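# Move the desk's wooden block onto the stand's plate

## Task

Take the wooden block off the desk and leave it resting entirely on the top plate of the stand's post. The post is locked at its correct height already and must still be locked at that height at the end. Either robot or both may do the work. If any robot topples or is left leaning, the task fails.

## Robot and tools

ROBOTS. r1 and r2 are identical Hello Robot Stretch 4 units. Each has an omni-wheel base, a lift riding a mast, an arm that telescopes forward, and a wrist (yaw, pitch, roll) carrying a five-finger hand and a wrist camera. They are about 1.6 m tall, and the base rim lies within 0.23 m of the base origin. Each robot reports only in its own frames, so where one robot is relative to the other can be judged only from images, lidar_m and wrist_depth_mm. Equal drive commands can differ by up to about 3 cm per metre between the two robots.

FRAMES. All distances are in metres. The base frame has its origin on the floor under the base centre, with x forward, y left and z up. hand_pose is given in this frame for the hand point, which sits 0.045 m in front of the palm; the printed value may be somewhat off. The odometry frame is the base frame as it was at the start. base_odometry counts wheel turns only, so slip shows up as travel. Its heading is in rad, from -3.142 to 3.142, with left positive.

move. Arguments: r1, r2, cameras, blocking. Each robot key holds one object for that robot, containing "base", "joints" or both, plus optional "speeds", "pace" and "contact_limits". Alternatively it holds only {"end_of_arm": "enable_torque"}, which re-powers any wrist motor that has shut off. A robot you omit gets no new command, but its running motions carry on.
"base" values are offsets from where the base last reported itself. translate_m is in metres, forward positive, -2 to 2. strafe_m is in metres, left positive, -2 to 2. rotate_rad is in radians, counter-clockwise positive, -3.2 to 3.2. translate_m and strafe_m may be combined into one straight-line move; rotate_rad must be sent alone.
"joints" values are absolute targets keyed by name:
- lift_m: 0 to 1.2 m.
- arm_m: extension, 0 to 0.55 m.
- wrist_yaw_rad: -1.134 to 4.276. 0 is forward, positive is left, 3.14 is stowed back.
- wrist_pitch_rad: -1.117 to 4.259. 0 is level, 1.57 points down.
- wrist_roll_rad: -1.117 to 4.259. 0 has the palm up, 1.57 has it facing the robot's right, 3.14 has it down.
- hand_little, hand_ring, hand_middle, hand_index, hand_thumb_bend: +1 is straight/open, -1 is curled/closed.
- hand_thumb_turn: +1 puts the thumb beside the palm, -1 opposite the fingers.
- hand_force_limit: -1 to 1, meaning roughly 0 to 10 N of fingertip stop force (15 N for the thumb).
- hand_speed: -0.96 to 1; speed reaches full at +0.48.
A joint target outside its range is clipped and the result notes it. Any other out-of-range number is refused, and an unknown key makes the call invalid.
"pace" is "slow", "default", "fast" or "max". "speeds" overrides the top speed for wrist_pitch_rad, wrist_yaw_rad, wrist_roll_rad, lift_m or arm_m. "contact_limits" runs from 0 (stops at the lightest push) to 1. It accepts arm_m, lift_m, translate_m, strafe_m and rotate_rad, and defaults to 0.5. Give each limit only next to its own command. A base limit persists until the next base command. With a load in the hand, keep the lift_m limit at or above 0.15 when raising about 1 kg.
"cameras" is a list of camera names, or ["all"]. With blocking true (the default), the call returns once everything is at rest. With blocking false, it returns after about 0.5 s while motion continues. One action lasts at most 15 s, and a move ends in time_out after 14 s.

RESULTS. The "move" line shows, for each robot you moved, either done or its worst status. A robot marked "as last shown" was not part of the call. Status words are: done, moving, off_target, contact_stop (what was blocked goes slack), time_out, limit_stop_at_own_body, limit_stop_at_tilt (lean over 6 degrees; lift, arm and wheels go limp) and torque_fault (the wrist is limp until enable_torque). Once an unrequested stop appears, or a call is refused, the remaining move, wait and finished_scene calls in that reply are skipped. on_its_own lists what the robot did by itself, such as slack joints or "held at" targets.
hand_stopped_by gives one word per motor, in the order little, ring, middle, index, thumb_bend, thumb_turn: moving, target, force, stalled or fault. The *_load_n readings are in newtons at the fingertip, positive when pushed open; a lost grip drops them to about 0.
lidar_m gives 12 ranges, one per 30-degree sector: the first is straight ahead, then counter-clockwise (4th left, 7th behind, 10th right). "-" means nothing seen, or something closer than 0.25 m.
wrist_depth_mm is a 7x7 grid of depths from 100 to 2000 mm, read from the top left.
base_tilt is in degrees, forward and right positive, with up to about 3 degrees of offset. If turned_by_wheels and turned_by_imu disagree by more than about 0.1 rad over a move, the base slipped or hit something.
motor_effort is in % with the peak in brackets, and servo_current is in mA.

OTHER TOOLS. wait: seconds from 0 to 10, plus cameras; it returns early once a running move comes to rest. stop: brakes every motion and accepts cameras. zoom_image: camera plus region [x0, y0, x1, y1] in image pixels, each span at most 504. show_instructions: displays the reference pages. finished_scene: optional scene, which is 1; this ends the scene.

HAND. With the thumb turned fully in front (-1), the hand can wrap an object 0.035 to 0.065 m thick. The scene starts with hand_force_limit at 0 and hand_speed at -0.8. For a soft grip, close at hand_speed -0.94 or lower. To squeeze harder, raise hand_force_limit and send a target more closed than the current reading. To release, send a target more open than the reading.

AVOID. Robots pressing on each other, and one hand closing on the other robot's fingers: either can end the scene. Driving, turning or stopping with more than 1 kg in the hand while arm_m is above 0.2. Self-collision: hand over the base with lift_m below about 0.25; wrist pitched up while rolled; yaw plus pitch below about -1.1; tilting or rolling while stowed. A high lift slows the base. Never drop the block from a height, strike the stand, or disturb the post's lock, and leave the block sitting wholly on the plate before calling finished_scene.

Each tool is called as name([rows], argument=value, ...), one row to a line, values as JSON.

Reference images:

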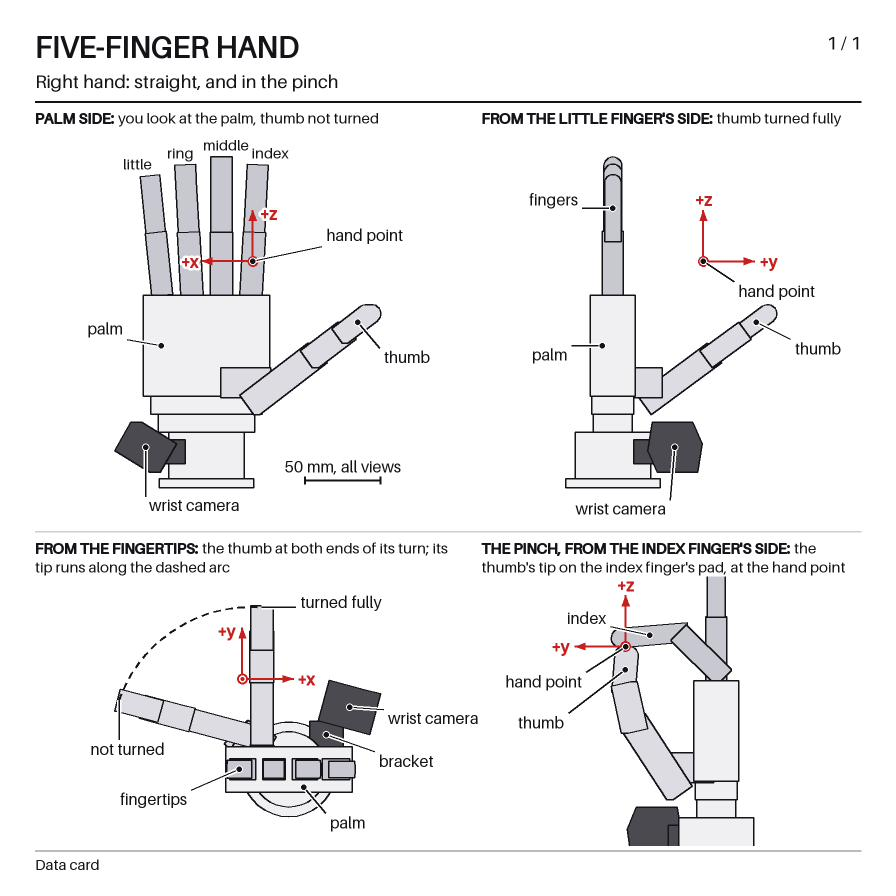

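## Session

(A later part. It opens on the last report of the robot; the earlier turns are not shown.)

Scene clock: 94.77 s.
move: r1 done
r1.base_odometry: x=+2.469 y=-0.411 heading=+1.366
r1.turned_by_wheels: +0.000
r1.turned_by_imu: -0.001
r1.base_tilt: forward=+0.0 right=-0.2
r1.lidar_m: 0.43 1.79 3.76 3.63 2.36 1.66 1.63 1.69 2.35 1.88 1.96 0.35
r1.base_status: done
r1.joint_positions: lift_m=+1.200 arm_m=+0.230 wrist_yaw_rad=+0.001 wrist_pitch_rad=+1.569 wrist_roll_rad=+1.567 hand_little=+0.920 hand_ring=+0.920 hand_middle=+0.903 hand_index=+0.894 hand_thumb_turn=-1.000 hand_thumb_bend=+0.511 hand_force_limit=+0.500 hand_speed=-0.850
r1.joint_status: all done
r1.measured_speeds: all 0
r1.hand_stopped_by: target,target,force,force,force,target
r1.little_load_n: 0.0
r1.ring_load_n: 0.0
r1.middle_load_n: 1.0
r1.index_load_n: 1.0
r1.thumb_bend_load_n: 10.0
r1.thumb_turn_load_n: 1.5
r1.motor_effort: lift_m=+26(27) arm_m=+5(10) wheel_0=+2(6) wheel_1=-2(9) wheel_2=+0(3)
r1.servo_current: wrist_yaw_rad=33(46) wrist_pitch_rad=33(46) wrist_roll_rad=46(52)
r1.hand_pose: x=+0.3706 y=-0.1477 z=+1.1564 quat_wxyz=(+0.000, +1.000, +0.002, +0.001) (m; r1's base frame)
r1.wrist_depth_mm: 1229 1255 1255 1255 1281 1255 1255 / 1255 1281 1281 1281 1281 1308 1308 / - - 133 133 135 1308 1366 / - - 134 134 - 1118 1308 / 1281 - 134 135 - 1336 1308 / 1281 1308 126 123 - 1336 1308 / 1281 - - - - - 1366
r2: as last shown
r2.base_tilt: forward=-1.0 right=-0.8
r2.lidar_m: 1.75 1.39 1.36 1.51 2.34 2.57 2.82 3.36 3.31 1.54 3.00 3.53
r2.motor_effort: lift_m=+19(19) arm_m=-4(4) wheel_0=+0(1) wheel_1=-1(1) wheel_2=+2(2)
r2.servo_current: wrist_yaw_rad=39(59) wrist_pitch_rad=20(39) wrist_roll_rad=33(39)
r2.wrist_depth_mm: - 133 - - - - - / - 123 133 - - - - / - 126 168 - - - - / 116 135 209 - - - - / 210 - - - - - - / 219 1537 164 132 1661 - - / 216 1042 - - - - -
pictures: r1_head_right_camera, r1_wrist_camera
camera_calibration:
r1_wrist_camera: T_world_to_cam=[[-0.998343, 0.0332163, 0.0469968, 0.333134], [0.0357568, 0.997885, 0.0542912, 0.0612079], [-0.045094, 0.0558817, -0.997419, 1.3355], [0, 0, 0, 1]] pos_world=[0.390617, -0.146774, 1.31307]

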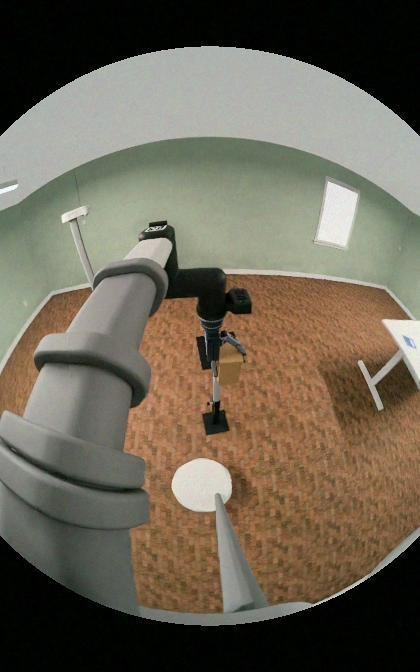

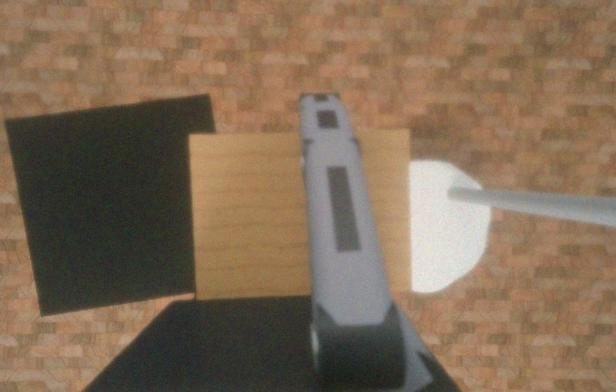

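move(r1={"joints": {"arm_m": 0.370}, "pace": "slow"}, cameras=["r1_wrist_camera", "r1_head_right_camera", "r1_head_camera"])

zoom_image(camera="r1_head_right_camera", region=[160, 290, 280, 410])

Scene clock: 98.80 s.
move: r1 done
r1.base_odometry: x=+2.469 y=-0.411 heading=+1.366
r1.turned_by_wheels: +0.000
r1.turned_by_imu: -0.002
r1.base_tilt: forward=+0.0 right=-0.3
r1.lidar_m: 0.42 1.80 3.79 3.62 2.33 1.69 1.62 1.71 2.36 1.88 1.93 0.47
r1.base_status: not commanded
r1.joint_positions: lift_m=+1.200 arm_m=+0.370 wrist_yaw_rad=+0.001 wrist_pitch_rad=+1.569 wrist_roll_rad=+1.567 hand_little=+0.920 hand_ring=+0.920 hand_middle=+0.903 hand_index=+0.894 hand_thumb_turn=-1.000 hand_thumb_bend=+0.511 hand_force_limit=+0.500 hand_speed=-0.850
r1.joint_status: all done
r1.measured_speeds: all 0
r1.hand_stopped_by: target,target,force,force,force,target
r1.little_load_n: 0.0
r1.ring_load_n: 0.0
r1.middle_load_n: 1.0
r1.index_load_n: 1.5
r1.thumb_bend_load_n: 10.0
r1.thumb_turn_load_n: 1.0
r1.motor_effort: lift_m=+26(27) arm_m=+5(13) wheel_0=+1(2) wheel_1=-2(2) wheel_2=+0(1)
r1.servo_current: wrist_yaw_rad=33(46) wrist_pitch_rad=33(46) wrist_roll_rad=39(52)
r1.hand_pose: x=+0.5106 y=-0.1477 z=+1.1564 quat_wxyz=(+0.000, +1.000, +0.002, +0.001) (m; r1's base frame)
r1.wrist_depth_mm: 1229 1281 1255 1255 1281 1281 1308 / 1255 1281 1255 1281 1281 1308 1281 / 1255 1281 133 134 135 1308 1308 / 1281 1308 134 134 - 1098 1336 / 1281 1281 134 135 - 1138 1336 / 1308 1255 135 123 - 1366 1366 / 1281 - - - - - 1336
r2: as last shown
r2.base_tilt: forward=-0.9 right=-0.8
r2.lidar_m: 1.75 1.40 1.39 1.53 2.36 2.57 2.82 3.38 3.33 1.54 3.03 3.54
r2.servo_current: wrist_yaw_rad=46(65) wrist_pitch_rad=26(46) wrist_roll_rad=39(39)
r2.wrist_depth_mm: - 133 - - - - - / - 122 133 - - - - / - 126 168 - - - - / 116 134 208 - - - - / 209 - - - - - - / 219 1499 163 132 1708 - - / 216 1025 - - - - -
pictures: r1_head_camera, r1_head_right_camera, r1_wrist_camera
camera_calibration:
r1_wrist_camera: T_world_to_cam=[[-0.998343, 0.0332163, 0.0469968, 0.472902], [0.0357568, 0.997885, 0.0542912, 0.056202], [-0.045094, 0.0558817, -0.997419, 1.34181], [0, 0, 0, 1]] pos_world=[0.530617, -0.146774, 1.31307]

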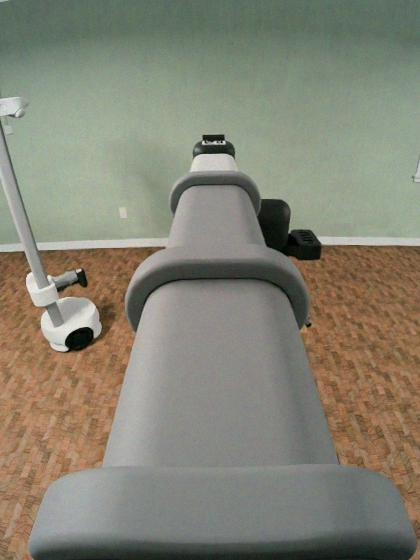

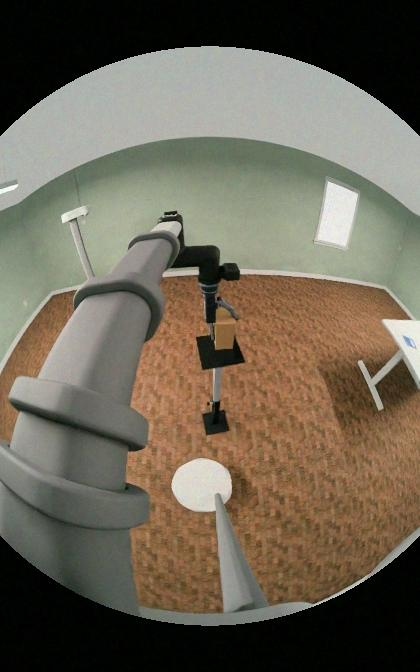

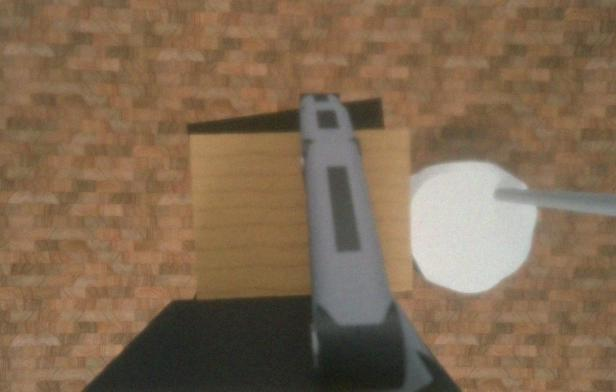

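Scaled by 4.200 from the camera's 420x672 image, which has a finer 600x960 frame.

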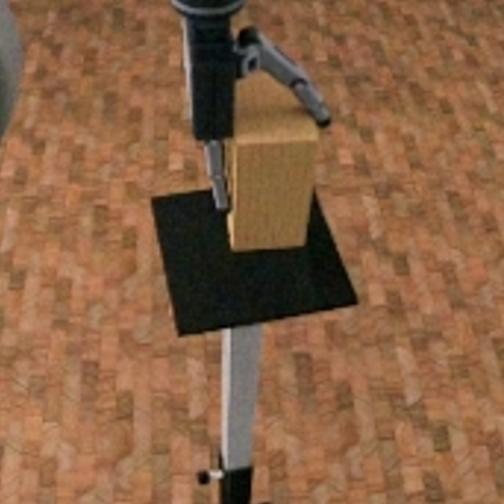

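move(r1={"base": {"strafe_m": 0.006}, "joints": {"lift_m": 1.148}, "pace": "slow"}, cameras=["r1_wrist_camera", "r1_head_right_camera"])

zoom_image(camera="r1_head_right_camera", region=[180, 300, 260, 380])

Scene clock: 100.83 s.
move: r1 done
r1.base_odometry: x=+2.463 y=-0.409 heading=+1.366
r1.turned_by_wheels: +0.000
r1.turned_by_imu: -0.001
r1.base_tilt: forward=-0.1 right=-0.4
r1.lidar_m: 0.50 1.79 3.76 3.60 2.37 1.68 1.62 1.72 2.31 1.93 1.97 0.47
r1.base_status: done
r1.joint_positions: lift_m=+1.149 arm_m=+0.370 wrist_yaw_rad=+0.001 wrist_pitch_rad=+1.569 wrist_roll_rad=+1.567 hand_little=+0.920 hand_ring=+0.920 hand_middle=+0.903 hand_index=+0.893 hand_thumb_turn=-1.000 hand_thumb_bend=+0.511 hand_force_limit=+0.500 hand_speed=-0.850
r1.joint_status: all done
r1.measured_speeds: all 0
r1.hand_stopped_by: target,target,force,force,force,target
r1.little_load_n: 0.0
r1.ring_load_n: 0.0
r1.middle_load_n: 0.0
r1.index_load_n: 0.0
r1.thumb_bend_load_n: 11.0
r1.thumb_turn_load_n: 1.0
r1.motor_effort: lift_m=+14(27) arm_m=+5(5) wheel_0=-1(6) wheel_1=+0(4) wheel_2=+1(2)
r1.servo_current: wrist_yaw_rad=39(39) wrist_pitch_rad=39(39) wrist_roll_rad=39(65)
r1.hand_pose: x=+0.5106 y=-0.1477 z=+1.1054 quat_wxyz=(+0.000, +1.000, +0.002, +0.001) (m; r1's base frame)
r1.wrist_depth_mm: 1205 1205 1229 1229 1229 1229 1255 / 1182 1205 1205 1205 1255 1255 1255 / 1205 1205 132 133 134 1255 1255 / 1229 1229 133 134 - 1060 1255 / 1229 1229 134 135 - 1060 1281 / 1229 1255 134 123 - 1281 1308 / 1255 - - - - - 1308
r2: as last shown
r2.lidar_m: 1.74 1.39 1.38 1.54 2.36 2.56 2.84 3.39 3.33 1.54 3.03 3.54
r2.servo_current: wrist_yaw_rad=46(59) wrist_pitch_rad=33(33) wrist_roll_rad=33(39)
r2.wrist_depth_mm: - 133 - - - - - / - 122 133 - - - - / - 125 168 - - - - / 116 134 209 - - - - / 210 - - - - - - / 219 1499 164 132 1618 - - / 216 1078 - - - - -
pictures: r1_head_right_camera, r1_wrist_camera
camera_calibration:
r1_wrist_camera: T_world_to_cam=[[-0.998343, 0.0332163, 0.0469968, 0.475299], [0.0357568, 0.997885, 0.0542912, 0.0589708], [-0.045094, 0.0558817, -0.997419, 1.29094], [0, 0, 0, 1]] pos_world=[0.530617, -0.146774, 1.26207]

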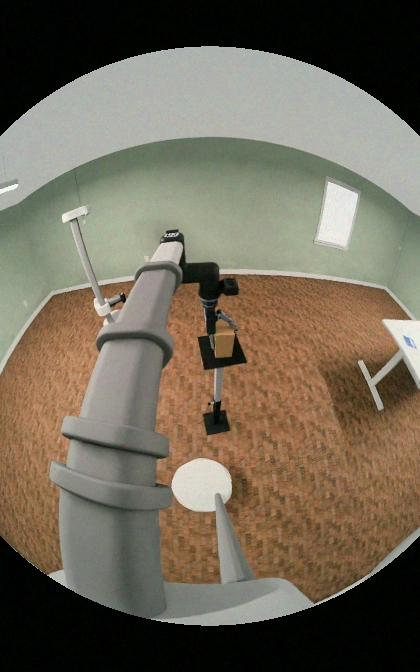

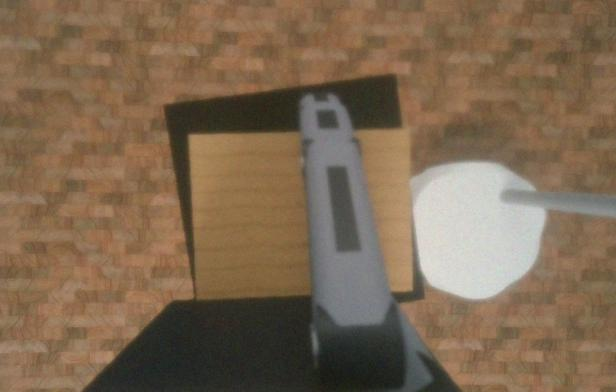

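Scaled by 6.300 from the camera's 420x672 image, which has a finer 600x960 frame.

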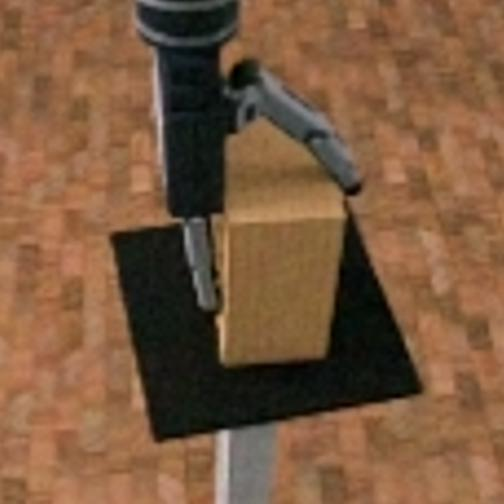

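move(r1={"joints": {"lift_m": 1.152}, "pace": "slow"}, cameras=["r1_wrist_camera", "r1_head_right_camera"])

zoom_image(camera="r1_head_right_camera", region=[180, 300, 260, 380])

Scene clock: 102.33 s.
move: r1 done
r1.base_odometry: x=+2.463 y=-0.409 heading=+1.366
r1.turned_by_wheels: +0.000
r1.turned_by_imu: -0.001
r1.base_tilt: forward=+0.0 right=-0.3
r1.lidar_m: 0.45 1.79 3.77 3.61 2.36 1.69 1.63 1.72 2.36 1.88 1.96 0.48
r1.base_status: not commanded
r1.joint_positions: lift_m=+1.152 arm_m=+0.370 wrist_yaw_rad=+0.001 wrist_pitch_rad=+1.569 wrist_roll_rad=+1.567 hand_little=+0.920 hand_ring=+0.920 hand_middle=+0.903 hand_index=+0.893 hand_thumb_turn=-1.000 hand_thumb_bend=+0.511 hand_force_limit=+0.500 hand_speed=-0.850
r1.joint_status: all done
r1.measured_speeds: all 0
r1.hand_stopped_by: target,target,force,force,force,target
r1.little_load_n: 0.0
r1.ring_load_n: 0.0
r1.middle_load_n: 0.5
r1.index_load_n: 1.0
r1.thumb_bend_load_n: 10.0
r1.thumb_turn_load_n: 1.0
r1.motor_effort: lift_m=+26(26) arm_m=+5(5) wheel_0=-1(1) wheel_1=+0(1) wheel_2=+1(1)
r1.servo_current: wrist_yaw_rad=39(39) wrist_pitch_rad=39(39) wrist_roll_rad=39(46)
r1.hand_pose: x=+0.5106 y=-0.1477 z=+1.1084 quat_wxyz=(+0.000, +1.000, +0.002, +0.001) (m; r1's base frame)
r1.wrist_depth_mm: 1205 1205 1205 1205 1205 1281 1281 / 1205 1205 1229 1229 1229 1255 1281 / 1182 1205 132 133 135 1281 1281 / 1205 1255 133 134 - 1078 1281 / 1229 1229 134 135 - 1078 1308 / 1229 1229 134 123 - 1308 1336 / 1229 - - - - - 1308
r2: as last shown
r2.base_tilt: forward=-1.0 right=-0.8
r2.lidar_m: 1.71 1.41 1.39 1.52 2.34 2.57 2.83 3.38 3.32 1.54 3.02 3.55
r2.motor_effort: lift_m=+19(19) arm_m=-4(4) wheel_0=-1(1) wheel_1=+0(1) wheel_2=+2(2)
r2.servo_current: wrist_yaw_rad=39(52) wrist_pitch_rad=20(46) wrist_roll_rad=20(46)
r2.wrist_depth_mm: - 133 - - - - - / - 122 134 - - - - / - 125 168 - - - - / 116 134 210 - - - - / 210 - - - - - - / 219 1499 164 132 1661 - - / 217 1025 - - - - -
pictures: r1_head_right_camera, r1_wrist_camera
camera_calibration:
r1_wrist_camera: T_world_to_cam=[[-0.998343, 0.0332163, 0.0469968, 0.475158], [0.0357568, 0.997885, 0.0542912, 0.0588079], [-0.045094, 0.0558817, -0.997419, 1.29393], [0, 0, 0, 1]] pos_world=[0.530617, -0.146774, 1.26507]

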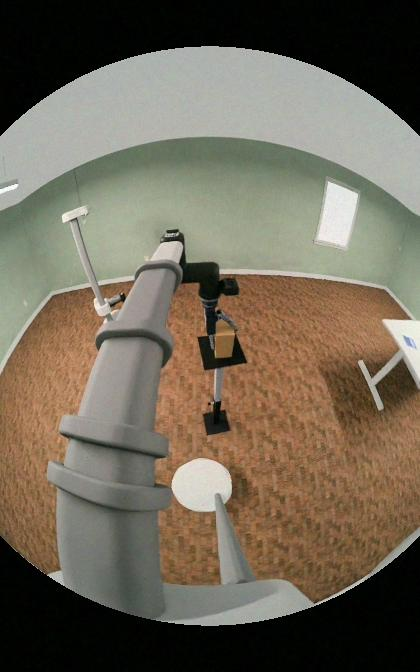

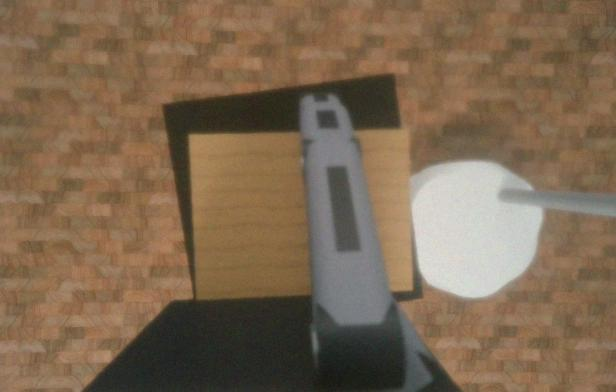

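Scaled by 6.300 from the camera's 420x672 image, which has a finer 600x960 frame.

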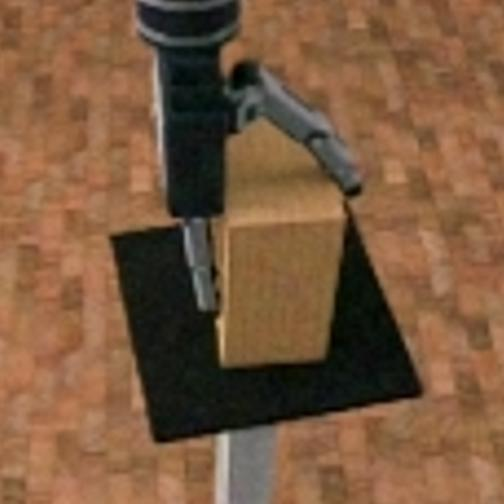

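move(r1={"joints": {"lift_m": 1.149}, "pace": "slow", "contact_limits": {"lift_m": 0.1}})

move(r1={"joints": {"hand_thumb_bend": 0.7, "hand_speed": -0.85}}, cameras=["r1_wrist_camera", "r1_head_right_camera"])

zoom_image(camera="r1_head_right_camera", region=[180, 300, 260, 380])

Scene clock: 104.07 s.
move: r1 done
r1.base_odometry: x=+2.463 y=-0.409 heading=+1.366
r1.turned_by_wheels: +0.000
r1.turned_by_imu: -0.001
r1.base_tilt: forward=+0.0 right=-0.3
r1.lidar_m: 0.43 1.79 3.75 3.61 2.32 1.69 1.61 1.70 2.34 1.89 1.96 0.45
r1.base_status: not commanded
r1.joint_positions: lift_m=+1.150 arm_m=+0.370 wrist_yaw_rad=+0.001 wrist_pitch_rad=+1.569 wrist_roll_rad=+1.567 hand_little=+0.920 hand_ring=+0.920 hand_middle=+0.903 hand_index=+0.893 hand_thumb_turn=-1.000 hand_thumb_bend=+0.511 hand_force_limit=+0.500 hand_speed=-0.850
r1.joint_status: all done
r1.measured_speeds: all 0
r1.hand_stopped_by: target,target,force,force,force,target
r1.little_load_n: 0.0
r1.ring_load_n: 0.0
r1.middle_load_n: 0.0
r1.index_load_n: 0.0
r1.thumb_bend_load_n: 10.5
r1.thumb_turn_load_n: 1.5
r1.motor_effort: lift_m=+15(24) arm_m=+5(5) wheel_0=-1(1) wheel_1=+0(1) wheel_2=+1(1)
r1.servo_current: wrist_yaw_rad=39(46) wrist_pitch_rad=39(39) wrist_roll_rad=46(46)
r1.contact_limits: lift_m 0.1
r1.hand_pose: x=+0.5106 y=-0.1477 z=+1.1063 quat_wxyz=(+0.000, +1.000, +0.002, +0.001) (m; r1's base frame)
r1.wrist_depth_mm: 1205 1229 1205 1229 1229 1229 1255 / 1160 1205 1205 1205 1255 1255 1255 / 1182 1205 132 133 135 1281 1281 / 1205 1229 133 134 - 1078 1281 / 1229 1229 134 135 - 1060 1281 / 1229 1205 134 123 - 1308 1308 / 1255 - - - - - 1308
r2.base_odometry: x=+0.000 y=+0.000 heading=+0.000
r2.turned_by_wheels: +0.000
r2.turned_by_imu: -0.001
r2.base_tilt: forward=-1.0 right=-0.7
r2.lidar_m: 1.74 1.41 1.38 1.53 2.33 2.58 2.81 3.38 3.32 1.54 3.01 3.53
r2.base_status: not commanded
r2.joint_positions: lift_m=+0.212 arm_m=+0.000 wrist_yaw_rad=+3.193 wrist_pitch_rad=+0.004 wrist_roll_rad=+0.000 hand_little=+1.000 hand_ring=+1.000 hand_middle=+1.000 hand_index=+1.000 hand_thumb_turn=+1.000 hand_thumb_bend=+1.000 hand_force_limit=+0.000 hand_speed=-0.800
r2.joint_status: not commanded
r2.measured_speeds: all 0
r2.hand_stopped_by: target,target,target,target,target,target
r2.little_load_n: 0.0
r2.ring_load_n: 0.0
r2.middle_load_n: 0.0
r2.index_load_n: 0.0
r2.thumb_bend_load_n: 0.0
r2.thumb_turn_load_n: 0.0
r2.motor_effort: lift_m=+19(19) arm_m=-4(4) wheel_0=+0(1) wheel_1=-1(1) wheel_2=+2(2)
r2.servo_current: wrist_yaw_rad=39(65) wrist_pitch_rad=20(33) wrist_roll_rad=33(39)
r2.hand_pose: x=-0.0565 y=+0.1068 z=+0.4495 quat_wxyz=(-0.512, -0.514, +0.488, +0.486) (m; r2's base frame)
r2.wrist_depth_mm: - 133 - - - - - / - 123 133 - - - - / - 126 169 - - - - / 116 134 208 - - - - / 211 - - - - - - / 218 1576 164 132 1708 - - / 216 1060 - - - - -
pictures: none

Scene clock: 105.43 s.
move: r1 done
r1.base_odometry: x=+2.463 y=-0.409 heading=+1.366
r1.turned_by_wheels: +0.000
r1.turned_by_imu: -0.001
r1.base_tilt: forward=+0.0 right=-0.3
r1.lidar_m: 0.53 1.78 3.75 3.61 2.35 1.70 1.63 1.71 2.34 1.92 1.96 0.45
r1.base_status: not commanded
r1.joint_positions: lift_m=+1.149 arm_m=+0.370 wrist_yaw_rad=+0.001 wrist_pitch_rad=+1.569 wrist_roll_rad=+1.567 hand_little=+0.920 hand_ring=+0.920 hand_middle=+0.903 hand_index=+0.893 hand_thumb_turn=-1.000 hand_thumb_bend=+0.700 hand_force_limit=+0.500 hand_speed=-0.850
r1.joint_status: all done
r1.measured_speeds: all 0
r1.hand_stopped_by: target,target,force,force,target,target
r1.little_load_n: 0.0
r1.ring_load_n: 0.0
r1.middle_load_n: 0.0
r1.index_load_n: 0.0
r1.thumb_bend_load_n: 0.0
r1.thumb_turn_load_n: 0.0
r1.motor_effort: lift_m=+18(18) arm_m=+5(6) wheel_0=-1(1) wheel_1=+1(1) wheel_2=+1(1)
r1.servo_current: wrist_yaw_rad=39(46) wrist_pitch_rad=39(39) wrist_roll_rad=46(52)
r1.contact_limits: lift_m 0.1
r1.hand_pose: x=+0.5106 y=-0.1477 z=+1.1060 quat_wxyz=(+0.000, +1.000, +0.002, +0.001) (m; r1's base frame)
r1.wrist_depth_mm: 1160 1182 1182 1229 1229 1255 1255 / 1182 1229 1205 1205 1229 1229 1229 / 1205 1229 131 131 133 1281 1308 / 1229 1229 131 132 - 1042 1308 / 1205 1229 132 133 - 1078 1308 / 1229 1255 132 123 - 1308 1308 / 1205 - - - - - 1336
r2: as last shown
r2.turned_by_imu: +0.000
r2.base_tilt: forward=-0.9 right=-0.7
r2.lidar_m: 1.75 1.41 1.39 1.53 2.37 2.57 2.83 3.39 3.32 1.54 3.04 3.54
r2.motor_effort: lift_m=+19(19) arm_m=-4(4) wheel_0=-1(1) wheel_1=-1(1) wheel_2=+2(2)
r2.servo_current: wrist_yaw_rad=39(59) wrist_pitch_rad=26(39) wrist_roll_rad=33(39)
r2.wrist_depth_mm: - 133 - - - - - / - 122 133 - - - - / - 126 169 - - - - / 116 134 208 - - - - / 209 - - - - - - / 218 1499 164 132 1661 - - / 216 1060 - - - - -
pictures: r1_head_right_camera, r1_wrist_camera
camera_calibration:
r1_wrist_camera: T_world_to_cam=[[-0.998343, 0.0332163, 0.0469968, 0.475266], [0.0357568, 0.997885, 0.0542912, 0.0589328], [-0.045094, 0.0558817, -0.997419, 1.29164], [0, 0, 0, 1]] pos_world=[0.530617, -0.146774, 1.26277]

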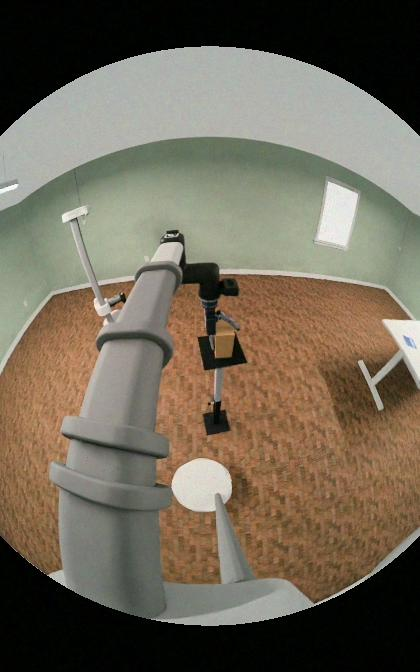

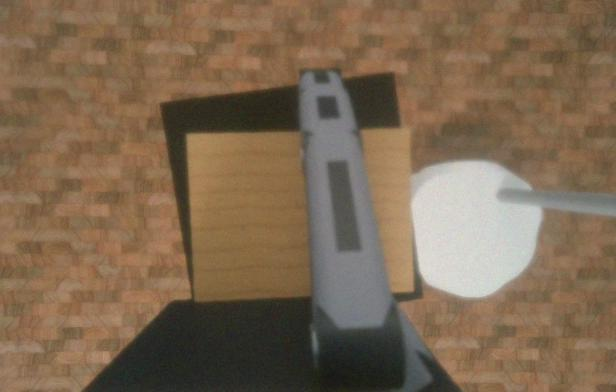

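Scaled by 6.300 from the camera's 420x672 image, which has a finer 600x960 frame.

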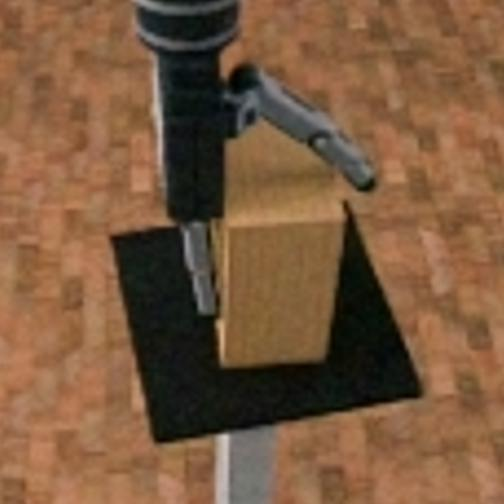

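move(r1={"joints": {"hand_thumb_bend": 1, "hand_index": 1, "hand_middle": 1, "hand_ring": 1, "hand_little": 1, "hand_speed": -0.7}})

move(r1={"base": {"strafe_m": 0.006}, "pace": "slow", "contact_limits": {"strafe_m": 0.1}})

move(r1={"joints": {"lift_m": 1.2}, "pace": "slow", "contact_limits": {"lift_m": 0.2}}, cameras=["r1_wrist_camera", "r1_head_right_camera"])

zoom_image(camera="r1_head_right_camera", region=[180, 300, 260, 380])

Scene clock: 108.03 s.
move: r1 done
r1.base_odometry: x=+2.463 y=-0.409 heading=+1.366
r1.turned_by_wheels: +0.000
r1.turned_by_imu: -0.001
r1.base_tilt: forward=+0.0 right=-0.3
r1.lidar_m: 0.49 1.81 3.78 3.62 2.34 1.66 1.63 1.70 2.33 1.93 1.96 0.46
r1.base_status: not commanded
r1.joint_positions: lift_m=+1.149 arm_m=+0.370 wrist_yaw_rad=+0.001 wrist_pitch_rad=+1.569 wrist_roll_rad=+1.567 hand_little=+1.000 hand_ring=+1.000 hand_middle=+1.000 hand_index=+1.000 hand_thumb_turn=-1.000 hand_thumb_bend=+1.000 hand_force_limit=+0.500 hand_speed=-0.700
r1.joint_status: all done
r1.measured_speeds: all 0
r1.hand_stopped_by: target,target,target,target,target,target
r1.little_load_n: 0.0
r1.ring_load_n: 0.0
r1.middle_load_n: 0.0
r1.index_load_n: 0.0
r1.thumb_bend_load_n: 0.0
r1.thumb_turn_load_n: 0.0
r1.motor_effort: lift_m=+18(18) arm_m=+5(5) wheel_0=-1(2) wheel_1=+1(1) wheel_2=+0(1)
r1.servo_current: wrist_yaw_rad=33(46) wrist_pitch_rad=33(39) wrist_roll_rad=33(52)
r1.contact_limits: lift_m 0.1
r1.hand_pose: x=+0.5106 y=-0.1477 z=+1.1060 quat_wxyz=(+0.000, +1.000, +0.002, +0.001) (m; r1's base frame)
r1.wrist_depth_mm: 1182 1205 1205 1205 1229 1229 1281 / 1182 1229 1229 1229 - 1255 1255 / 1205 1229 130 132 - 1281 1308 / 1205 1229 131 132 - 1060 1281 / 1229 1255 132 133 - 1098 1336 / 1255 1229 132 123 - 1281 1308 / 1229 - - - - - 1308
r2: as last shown
r2.turned_by_imu: -0.001
r2.base_tilt: forward=-0.9 right=-0.8
r2.lidar_m: 1.77 1.40 1.39 1.52 2.36 2.58 2.81 3.37 3.32 1.54 3.03 3.51
r2.index_load_n: 0.5
r2.motor_effort: lift_m=+19(19) arm_m=-4(4) wheel_0=-1(1) wheel_1=-1(1) wheel_2=+1(2)
r2.servo_current: wrist_yaw_rad=46(59) wrist_pitch_rad=33(46) wrist_roll_rad=33(39)
r2.wrist_depth_mm: - 134 - - - - - / - 123 134 - - - - / - 126 169 - - - - / 116 134 208 - - - - / 211 - - - - - - / 219 1464 164 132 1661 - - / 216 1042 - - - - -
pictures: none

Scene clock: 108.77 s.
move: r1 done
r1.base_odometry: x=+2.457 y=-0.408 heading=+1.366
r1.turned_by_wheels: +0.000
r1.turned_by_imu: +0.000
r1.base_tilt: forward=+0.0 right=-0.2
r1.lidar_m: 0.44 1.82 3.76 3.61 2.34 1.67 1.63 1.72 2.34 1.91 1.96 0.48
r1.base_status: done
r1.joint_positions: lift_m=+1.149 arm_m=+0.370 wrist_yaw_rad=+0.001 wrist_pitch_rad=+1.569 wrist_roll_rad=+1.567 hand_little=+1.000 hand_ring=+1.000 hand_middle=+1.000 hand_index=+1.000 hand_thumb_turn=-1.000 hand_thumb_bend=+1.000 hand_force_limit=+0.500 hand_speed=-0.700
r1.joint_status: not commanded
r1.measured_speeds: all 0
r1.hand_stopped_by: target,target,target,target,target,target
r1.little_load_n: 0.0
r1.ring_load_n: 0.0
r1.middle_load_n: 0.0
r1.index_load_n: 0.0
r1.thumb_bend_load_n: 0.0
r1.thumb_turn_load_n: 0.5
r1.motor_effort: lift_m=+18(18) arm_m=+5(6) wheel_0=-2(4) wheel_1=+2(5) wheel_2=+0(2)
r1.servo_current: wrist_yaw_rad=33(46) wrist_pitch_rad=39(39) wrist_roll_rad=39(52)
r1.contact_limits: lift_m 0.1; strafe_m 0.1
r1.hand_pose: x=+0.5106 y=-0.1477 z=+1.1060 quat_wxyz=(+0.000, +1.000, +0.002, +0.001) (m; r1's base frame)
r1.wrist_depth_mm: 1205 1182 1205 1229 1205 1255 1255 / 1182 1182 1205 - - 1255 1281 / 1182 1205 130 131 133 1255 1308 / 1205 1229 131 132 - 1060 1255 / 1205 1229 132 133 - 1078 1281 / 1255 1255 126 123 - 1308 1308 / 1229 - - - - - 1336
r2: as last shown
r2.turned_by_imu: +0.000
r2.base_tilt: forward=-1.0 right=-0.8
r2.lidar_m: 1.76 1.41 1.39 1.52 2.35 2.58 2.83 3.39 3.32 1.54 3.03 3.51
r2.ring_load_n: 0.5
r2.index_load_n: 0.0
r2.motor_effort: lift_m=+19(19) arm_m=-3(4) wheel_0=-1(1) wheel_1=-1(1) wheel_2=+2(2)
r2.servo_current: wrist_yaw_rad=33(59) wrist_pitch_rad=26(33) wrist_roll_rad=26(39)
r2.wrist_depth_mm: - 133 - - - - - / - 122 133 - - - - / - 126 168 - - - - / 116 134 209 - - - - / 211 - - - - - - / 220 1464 164 133 1708 - - / 216 1060 - - - - -
pictures: none

Scene clock: 110.07 s.
move: r1 done
r1.base_odometry: x=+2.457 y=-0.408 heading=+1.366
r1.turned_by_wheels: +0.000
r1.turned_by_imu: -0.001
r1.base_tilt: forward=+0.0 right=-0.4
r1.lidar_m: 0.45 1.80 3.74 3.61 2.35 1.69 1.62 1.71 2.31 1.93 1.98 0.46
r1.base_status: not commanded
r1.joint_positions: lift_m=+1.200 arm_m=+0.370 wrist_yaw_rad=+0.001 wrist_pitch_rad=+1.569 wrist_roll_rad=+1.567 hand_little=+1.000 hand_ring=+1.000 hand_middle=+1.000 hand_index=+1.000 hand_thumb_turn=-1.000 hand_thumb_bend=+1.000 hand_force_limit=+0.500 hand_speed=-0.700
r1.joint_status: all done
r1.measured_speeds: all 0
r1.hand_stopped_by: target,target,target,target,target,target
r1.little_load_n: 0.0
r1.ring_load_n: 0.0
r1.middle_load_n: 0.0
r1.index_load_n: 0.0
r1.thumb_bend_load_n: -0.5
r1.thumb_turn_load_n: 0.0
r1.motor_effort: lift_m=+25(28) arm_m=+5(5) wheel_0=-2(2) wheel_1=+3(3) wheel_2=+0(1)
r1.servo_current: wrist_yaw_rad=46(46) wrist_pitch_rad=39(39) wrist_roll_rad=39(46)
r1.contact_limits: lift_m 0.2; strafe_m 0.1
r1.hand_pose: x=+0.5106 y=-0.1477 z=+1.1564 quat_wxyz=(+0.000, +1.000, +0.002, +0.001) (m; r1's base frame)
r1.wrist_depth_mm: 1229 1255 1255 1255 1281 1308 1308 / 1229 1255 1255 1281 - 1308 1308 / 1255 1255 181 181 - 1308 1308 / 1255 1281 182 182 - 1138 1336 / 1281 1308 1281 183 - 1118 1336 / 1281 1281 126 123 - 1366 1397 / 1281 - - - - - 1397
r2: as last shown
r2.base_tilt: forward=-0.9 right=-0.7
r2.lidar_m: 1.76 1.41 1.39 1.52 2.34 2.57 2.83 3.39 3.32 1.51 3.04 3.53
r2.ring_load_n: 0.0
r2.motor_effort: lift_m=+19(19) arm_m=-4(4) wheel_0=-1(1) wheel_1=-1(1) wheel_2=+2(2)
r2.servo_current: wrist_yaw_rad=46(59) wrist_pitch_rad=46(46) wrist_roll_rad=33(39)
r2.wrist_depth_mm: - 134 - - - - - / - 122 133 - - - - / - 126 168 - - - - / 116 134 208 - - - - / 210 - - - - - - / 219 1430 164 132 1661 - - / 216 1060 - - - - -
pictures: r1_head_right_camera, r1_wrist_camera
camera_calibration:
r1_wrist_camera: T_world_to_cam=[[-0.998343, 0.0332163, 0.0469968, 0.472898], [0.0357568, 0.997885, 0.0542912, 0.0561965], [-0.045094, 0.0558817, -0.997419, 1.34191], [0, 0, 0, 1]] pos_world=[0.530617, -0.146774, 1.31317]

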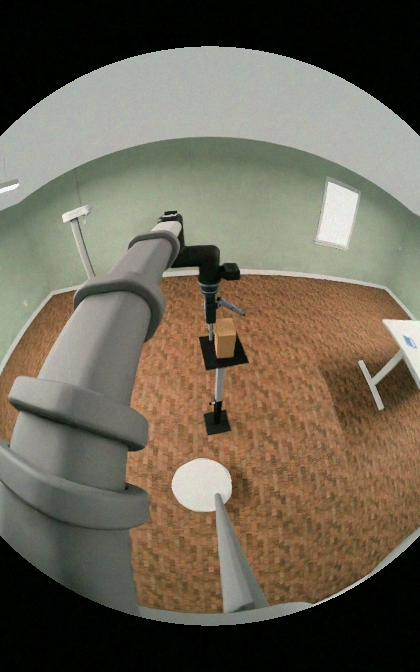

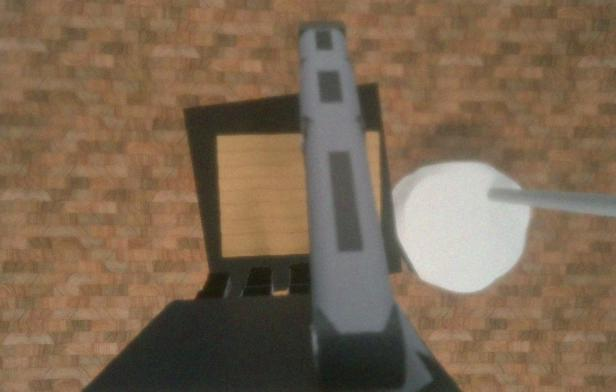

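Scaled by 6.300 from the camera's 420x672 image, which has a finer 600x960 frame.

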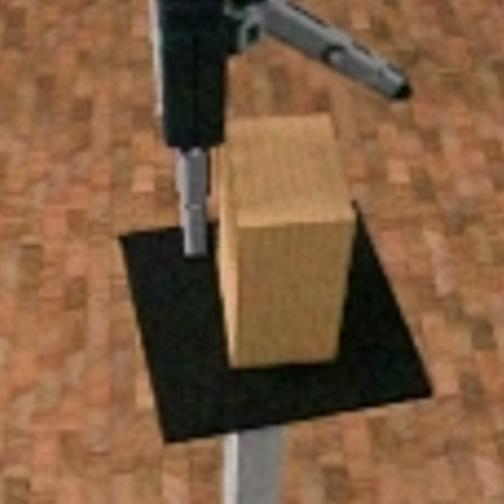

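move(r1={"base": {"strafe_m": 0.1}, "pace": "slow", "contact_limits": {"strafe_m": 0.2}})

move(r1={"base": {"translate_m": -0.3}, "joints": {"arm_m": 0.2}, "pace": "default"}, cameras=["r1_head_camera", "r1_head_right_camera"])

zoom_image(camera="r1_head_right_camera", region=[170, 260, 290, 440])

Scene clock: 114.43 s.
move: r1 done
r1.base_odometry: x=+2.360 y=-0.388 heading=+1.366
r1.turned_by_wheels: +0.000
r1.turned_by_imu: -0.002
r1.base_tilt: forward=-0.1 right=-0.3
r1.lidar_m: 0.62 1.75 3.66 3.52 2.34 1.71 1.63 1.69 2.36 2.00 2.07 0.47
r1.base_status: done
r1.joint_positions: lift_m=+1.200 arm_m=+0.370 wrist_yaw_rad=+0.001 wrist_pitch_rad=+1.569 wrist_roll_rad=+1.567 hand_little=+1.000 hand_ring=+1.000 hand_middle=+1.000 hand_index=+1.000 hand_thumb_turn=-1.000 hand_thumb_bend=+1.000 hand_force_limit=+0.500 hand_speed=-0.700
r1.joint_status: not commanded
r1.measured_speeds: all 0
r1.hand_stopped_by: target,target,target,target,target,target
r1.little_load_n: 0.0
r1.ring_load_n: 0.0
r1.middle_load_n: 0.0
r1.index_load_n: 0.0
r1.thumb_bend_load_n: 0.0
r1.thumb_turn_load_n: 0.0
r1.motor_effort: lift_m=+25(26) arm_m=+5(5) wheel_0=-1(6) wheel_1=+0(13) wheel_2=+1(3)
r1.servo_current: wrist_yaw_rad=39(46) wrist_pitch_rad=26(39) wrist_roll_rad=33(52)
r1.contact_limits: lift_m 0.2; strafe_m 0.2
r1.hand_pose: x=+0.5106 y=-0.1477 z=+1.1564 quat_wxyz=(+0.000, +1.000, +0.002, +0.001) (m; r1's base frame)
r1.wrist_depth_mm: 1229 1229 178 178 180 1308 1308 / 1255 1229 1255 236 - 1281 1308 / 1255 1255 1255 - - 1308 1366 / 1255 1255 1281 1308 - 1138 1336 / 1281 1336 1308 1281 - 1118 1366 / 1281 1281 127 123 - 1336 1397 / 1308 - - - - - 1366
r2: as last shown
r2.turned_by_imu: -0.002
r2.base_tilt: forward=-1.0 right=-0.8
r2.lidar_m: 1.74 1.40 1.38 1.53 2.34 2.57 2.82 3.37 1.88 1.47 3.01 3.53
r2.servo_current: wrist_yaw_rad=39(65) wrist_pitch_rad=39(39) wrist_roll_rad=26(46)
r2.wrist_depth_mm: - 133 - - - - - / - 123 133 - - - - / - 125 168 - - - - / 116 134 209 - - - - / 210 - - - - - - / 219 1464 164 132 1661 - - / 216 1042 - - - - -
pictures: none

Scene clock: 116.90 s.
move: r1 done
r1.base_odometry: x=+2.299 y=-0.681 heading=+1.366
r1.turned_by_wheels: +0.000
r1.turned_by_imu: -0.002
r1.base_tilt: forward=-0.2 right=-0.4
r1.lidar_m: 0.76 2.00 3.65 3.52 1.93 1.37 1.31 1.38 1.93 2.17 2.04 0.79
r1.base_status: done
r1.joint_positions: lift_m=+1.200 arm_m=+0.200 wrist_yaw_rad=+0.001 wrist_pitch_rad=+1.569 wrist_roll_rad=+1.567 hand_little=+1.000 hand_ring=+1.000 hand_middle=+1.000 hand_index=+1.000 hand_thumb_turn=-1.000 hand_thumb_bend=+1.000 hand_force_limit=+0.500 hand_speed=-0.700
r1.joint_status: all done
r1.measured_speeds: all 0
r1.hand_stopped_by: target,target,target,target,target,target
r1.little_load_n: 0.0
r1.ring_load_n: 0.0
r1.middle_load_n: 0.0
r1.index_load_n: 0.0
r1.thumb_bend_load_n: 0.0
r1.thumb_turn_load_n: 0.0
r1.motor_effort: lift_m=+25(26) arm_m=-5(10) wheel_0=-1(6) wheel_1=+1(10) wheel_2=+0(10)
r1.servo_current: wrist_yaw_rad=33(46) wrist_pitch_rad=26(39) wrist_roll_rad=20(46)
r1.contact_limits: lift_m 0.2
r1.hand_pose: x=+0.3408 y=-0.1477 z=+1.1565 quat_wxyz=(+0.000, +1.000, +0.002, +0.001) (m; r1's base frame)
r1.wrist_depth_mm: 1229 1229 1255 1281 1281 1308 1308 / 1229 1255 1255 1281 - 1336 1336 / 1229 1255 1308 1281 - 1308 1336 / 1229 1281 1281 1308 - 1308 1336 / 1281 1255 1308 1281 - 1336 1336 / 1281 1281 126 123 - 1366 1366 / 1336 - - - - - 1366
r2: as last shown
r2.turned_by_imu: -0.001
r2.base_tilt: forward=-0.9 right=-0.8
r2.lidar_m: 1.73 1.40 1.38 1.51 2.34 2.56 2.83 3.38 2.05 1.54 3.02 3.53
r2.motor_effort: lift_m=+19(19) arm_m=-4(4) wheel_0=+0(1) wheel_1=+0(1) wheel_2=+2(2)
r2.servo_current: wrist_yaw_rad=52(59) wrist_pitch_rad=33(46) wrist_roll_rad=33(46)
r2.wrist_depth_mm: - 134 - - - - - / - 122 134 - - - - / - 126 168 - - - - / 116 134 209 - - - - / 210 - - - - - - / 219 1430 164 132 1756 - - / 216 1060 - - - - -
pictures: r1_head_camera, r1_head_right_camera

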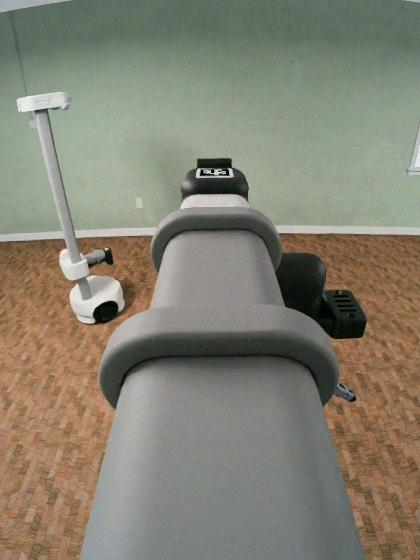

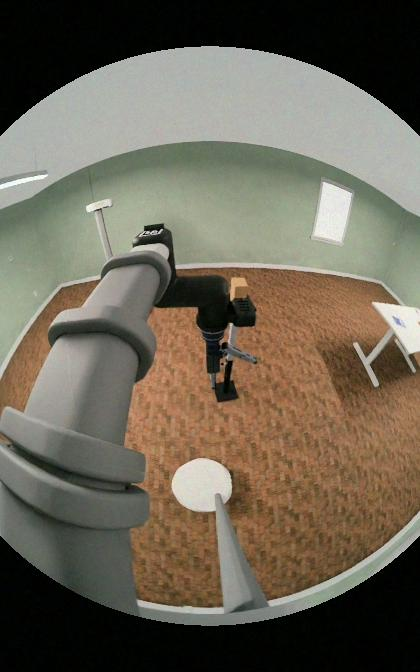

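Scaled by 2.800 from the camera's 420x672 image, which has a finer 600x960 frame.

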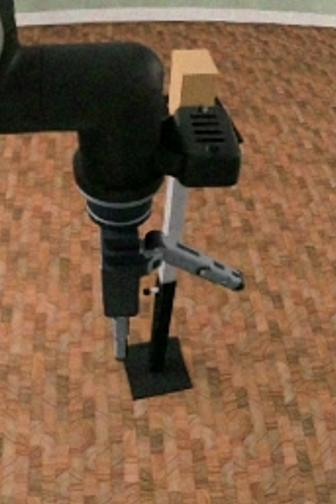

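finished_scene()

The scene is finished: the task was done.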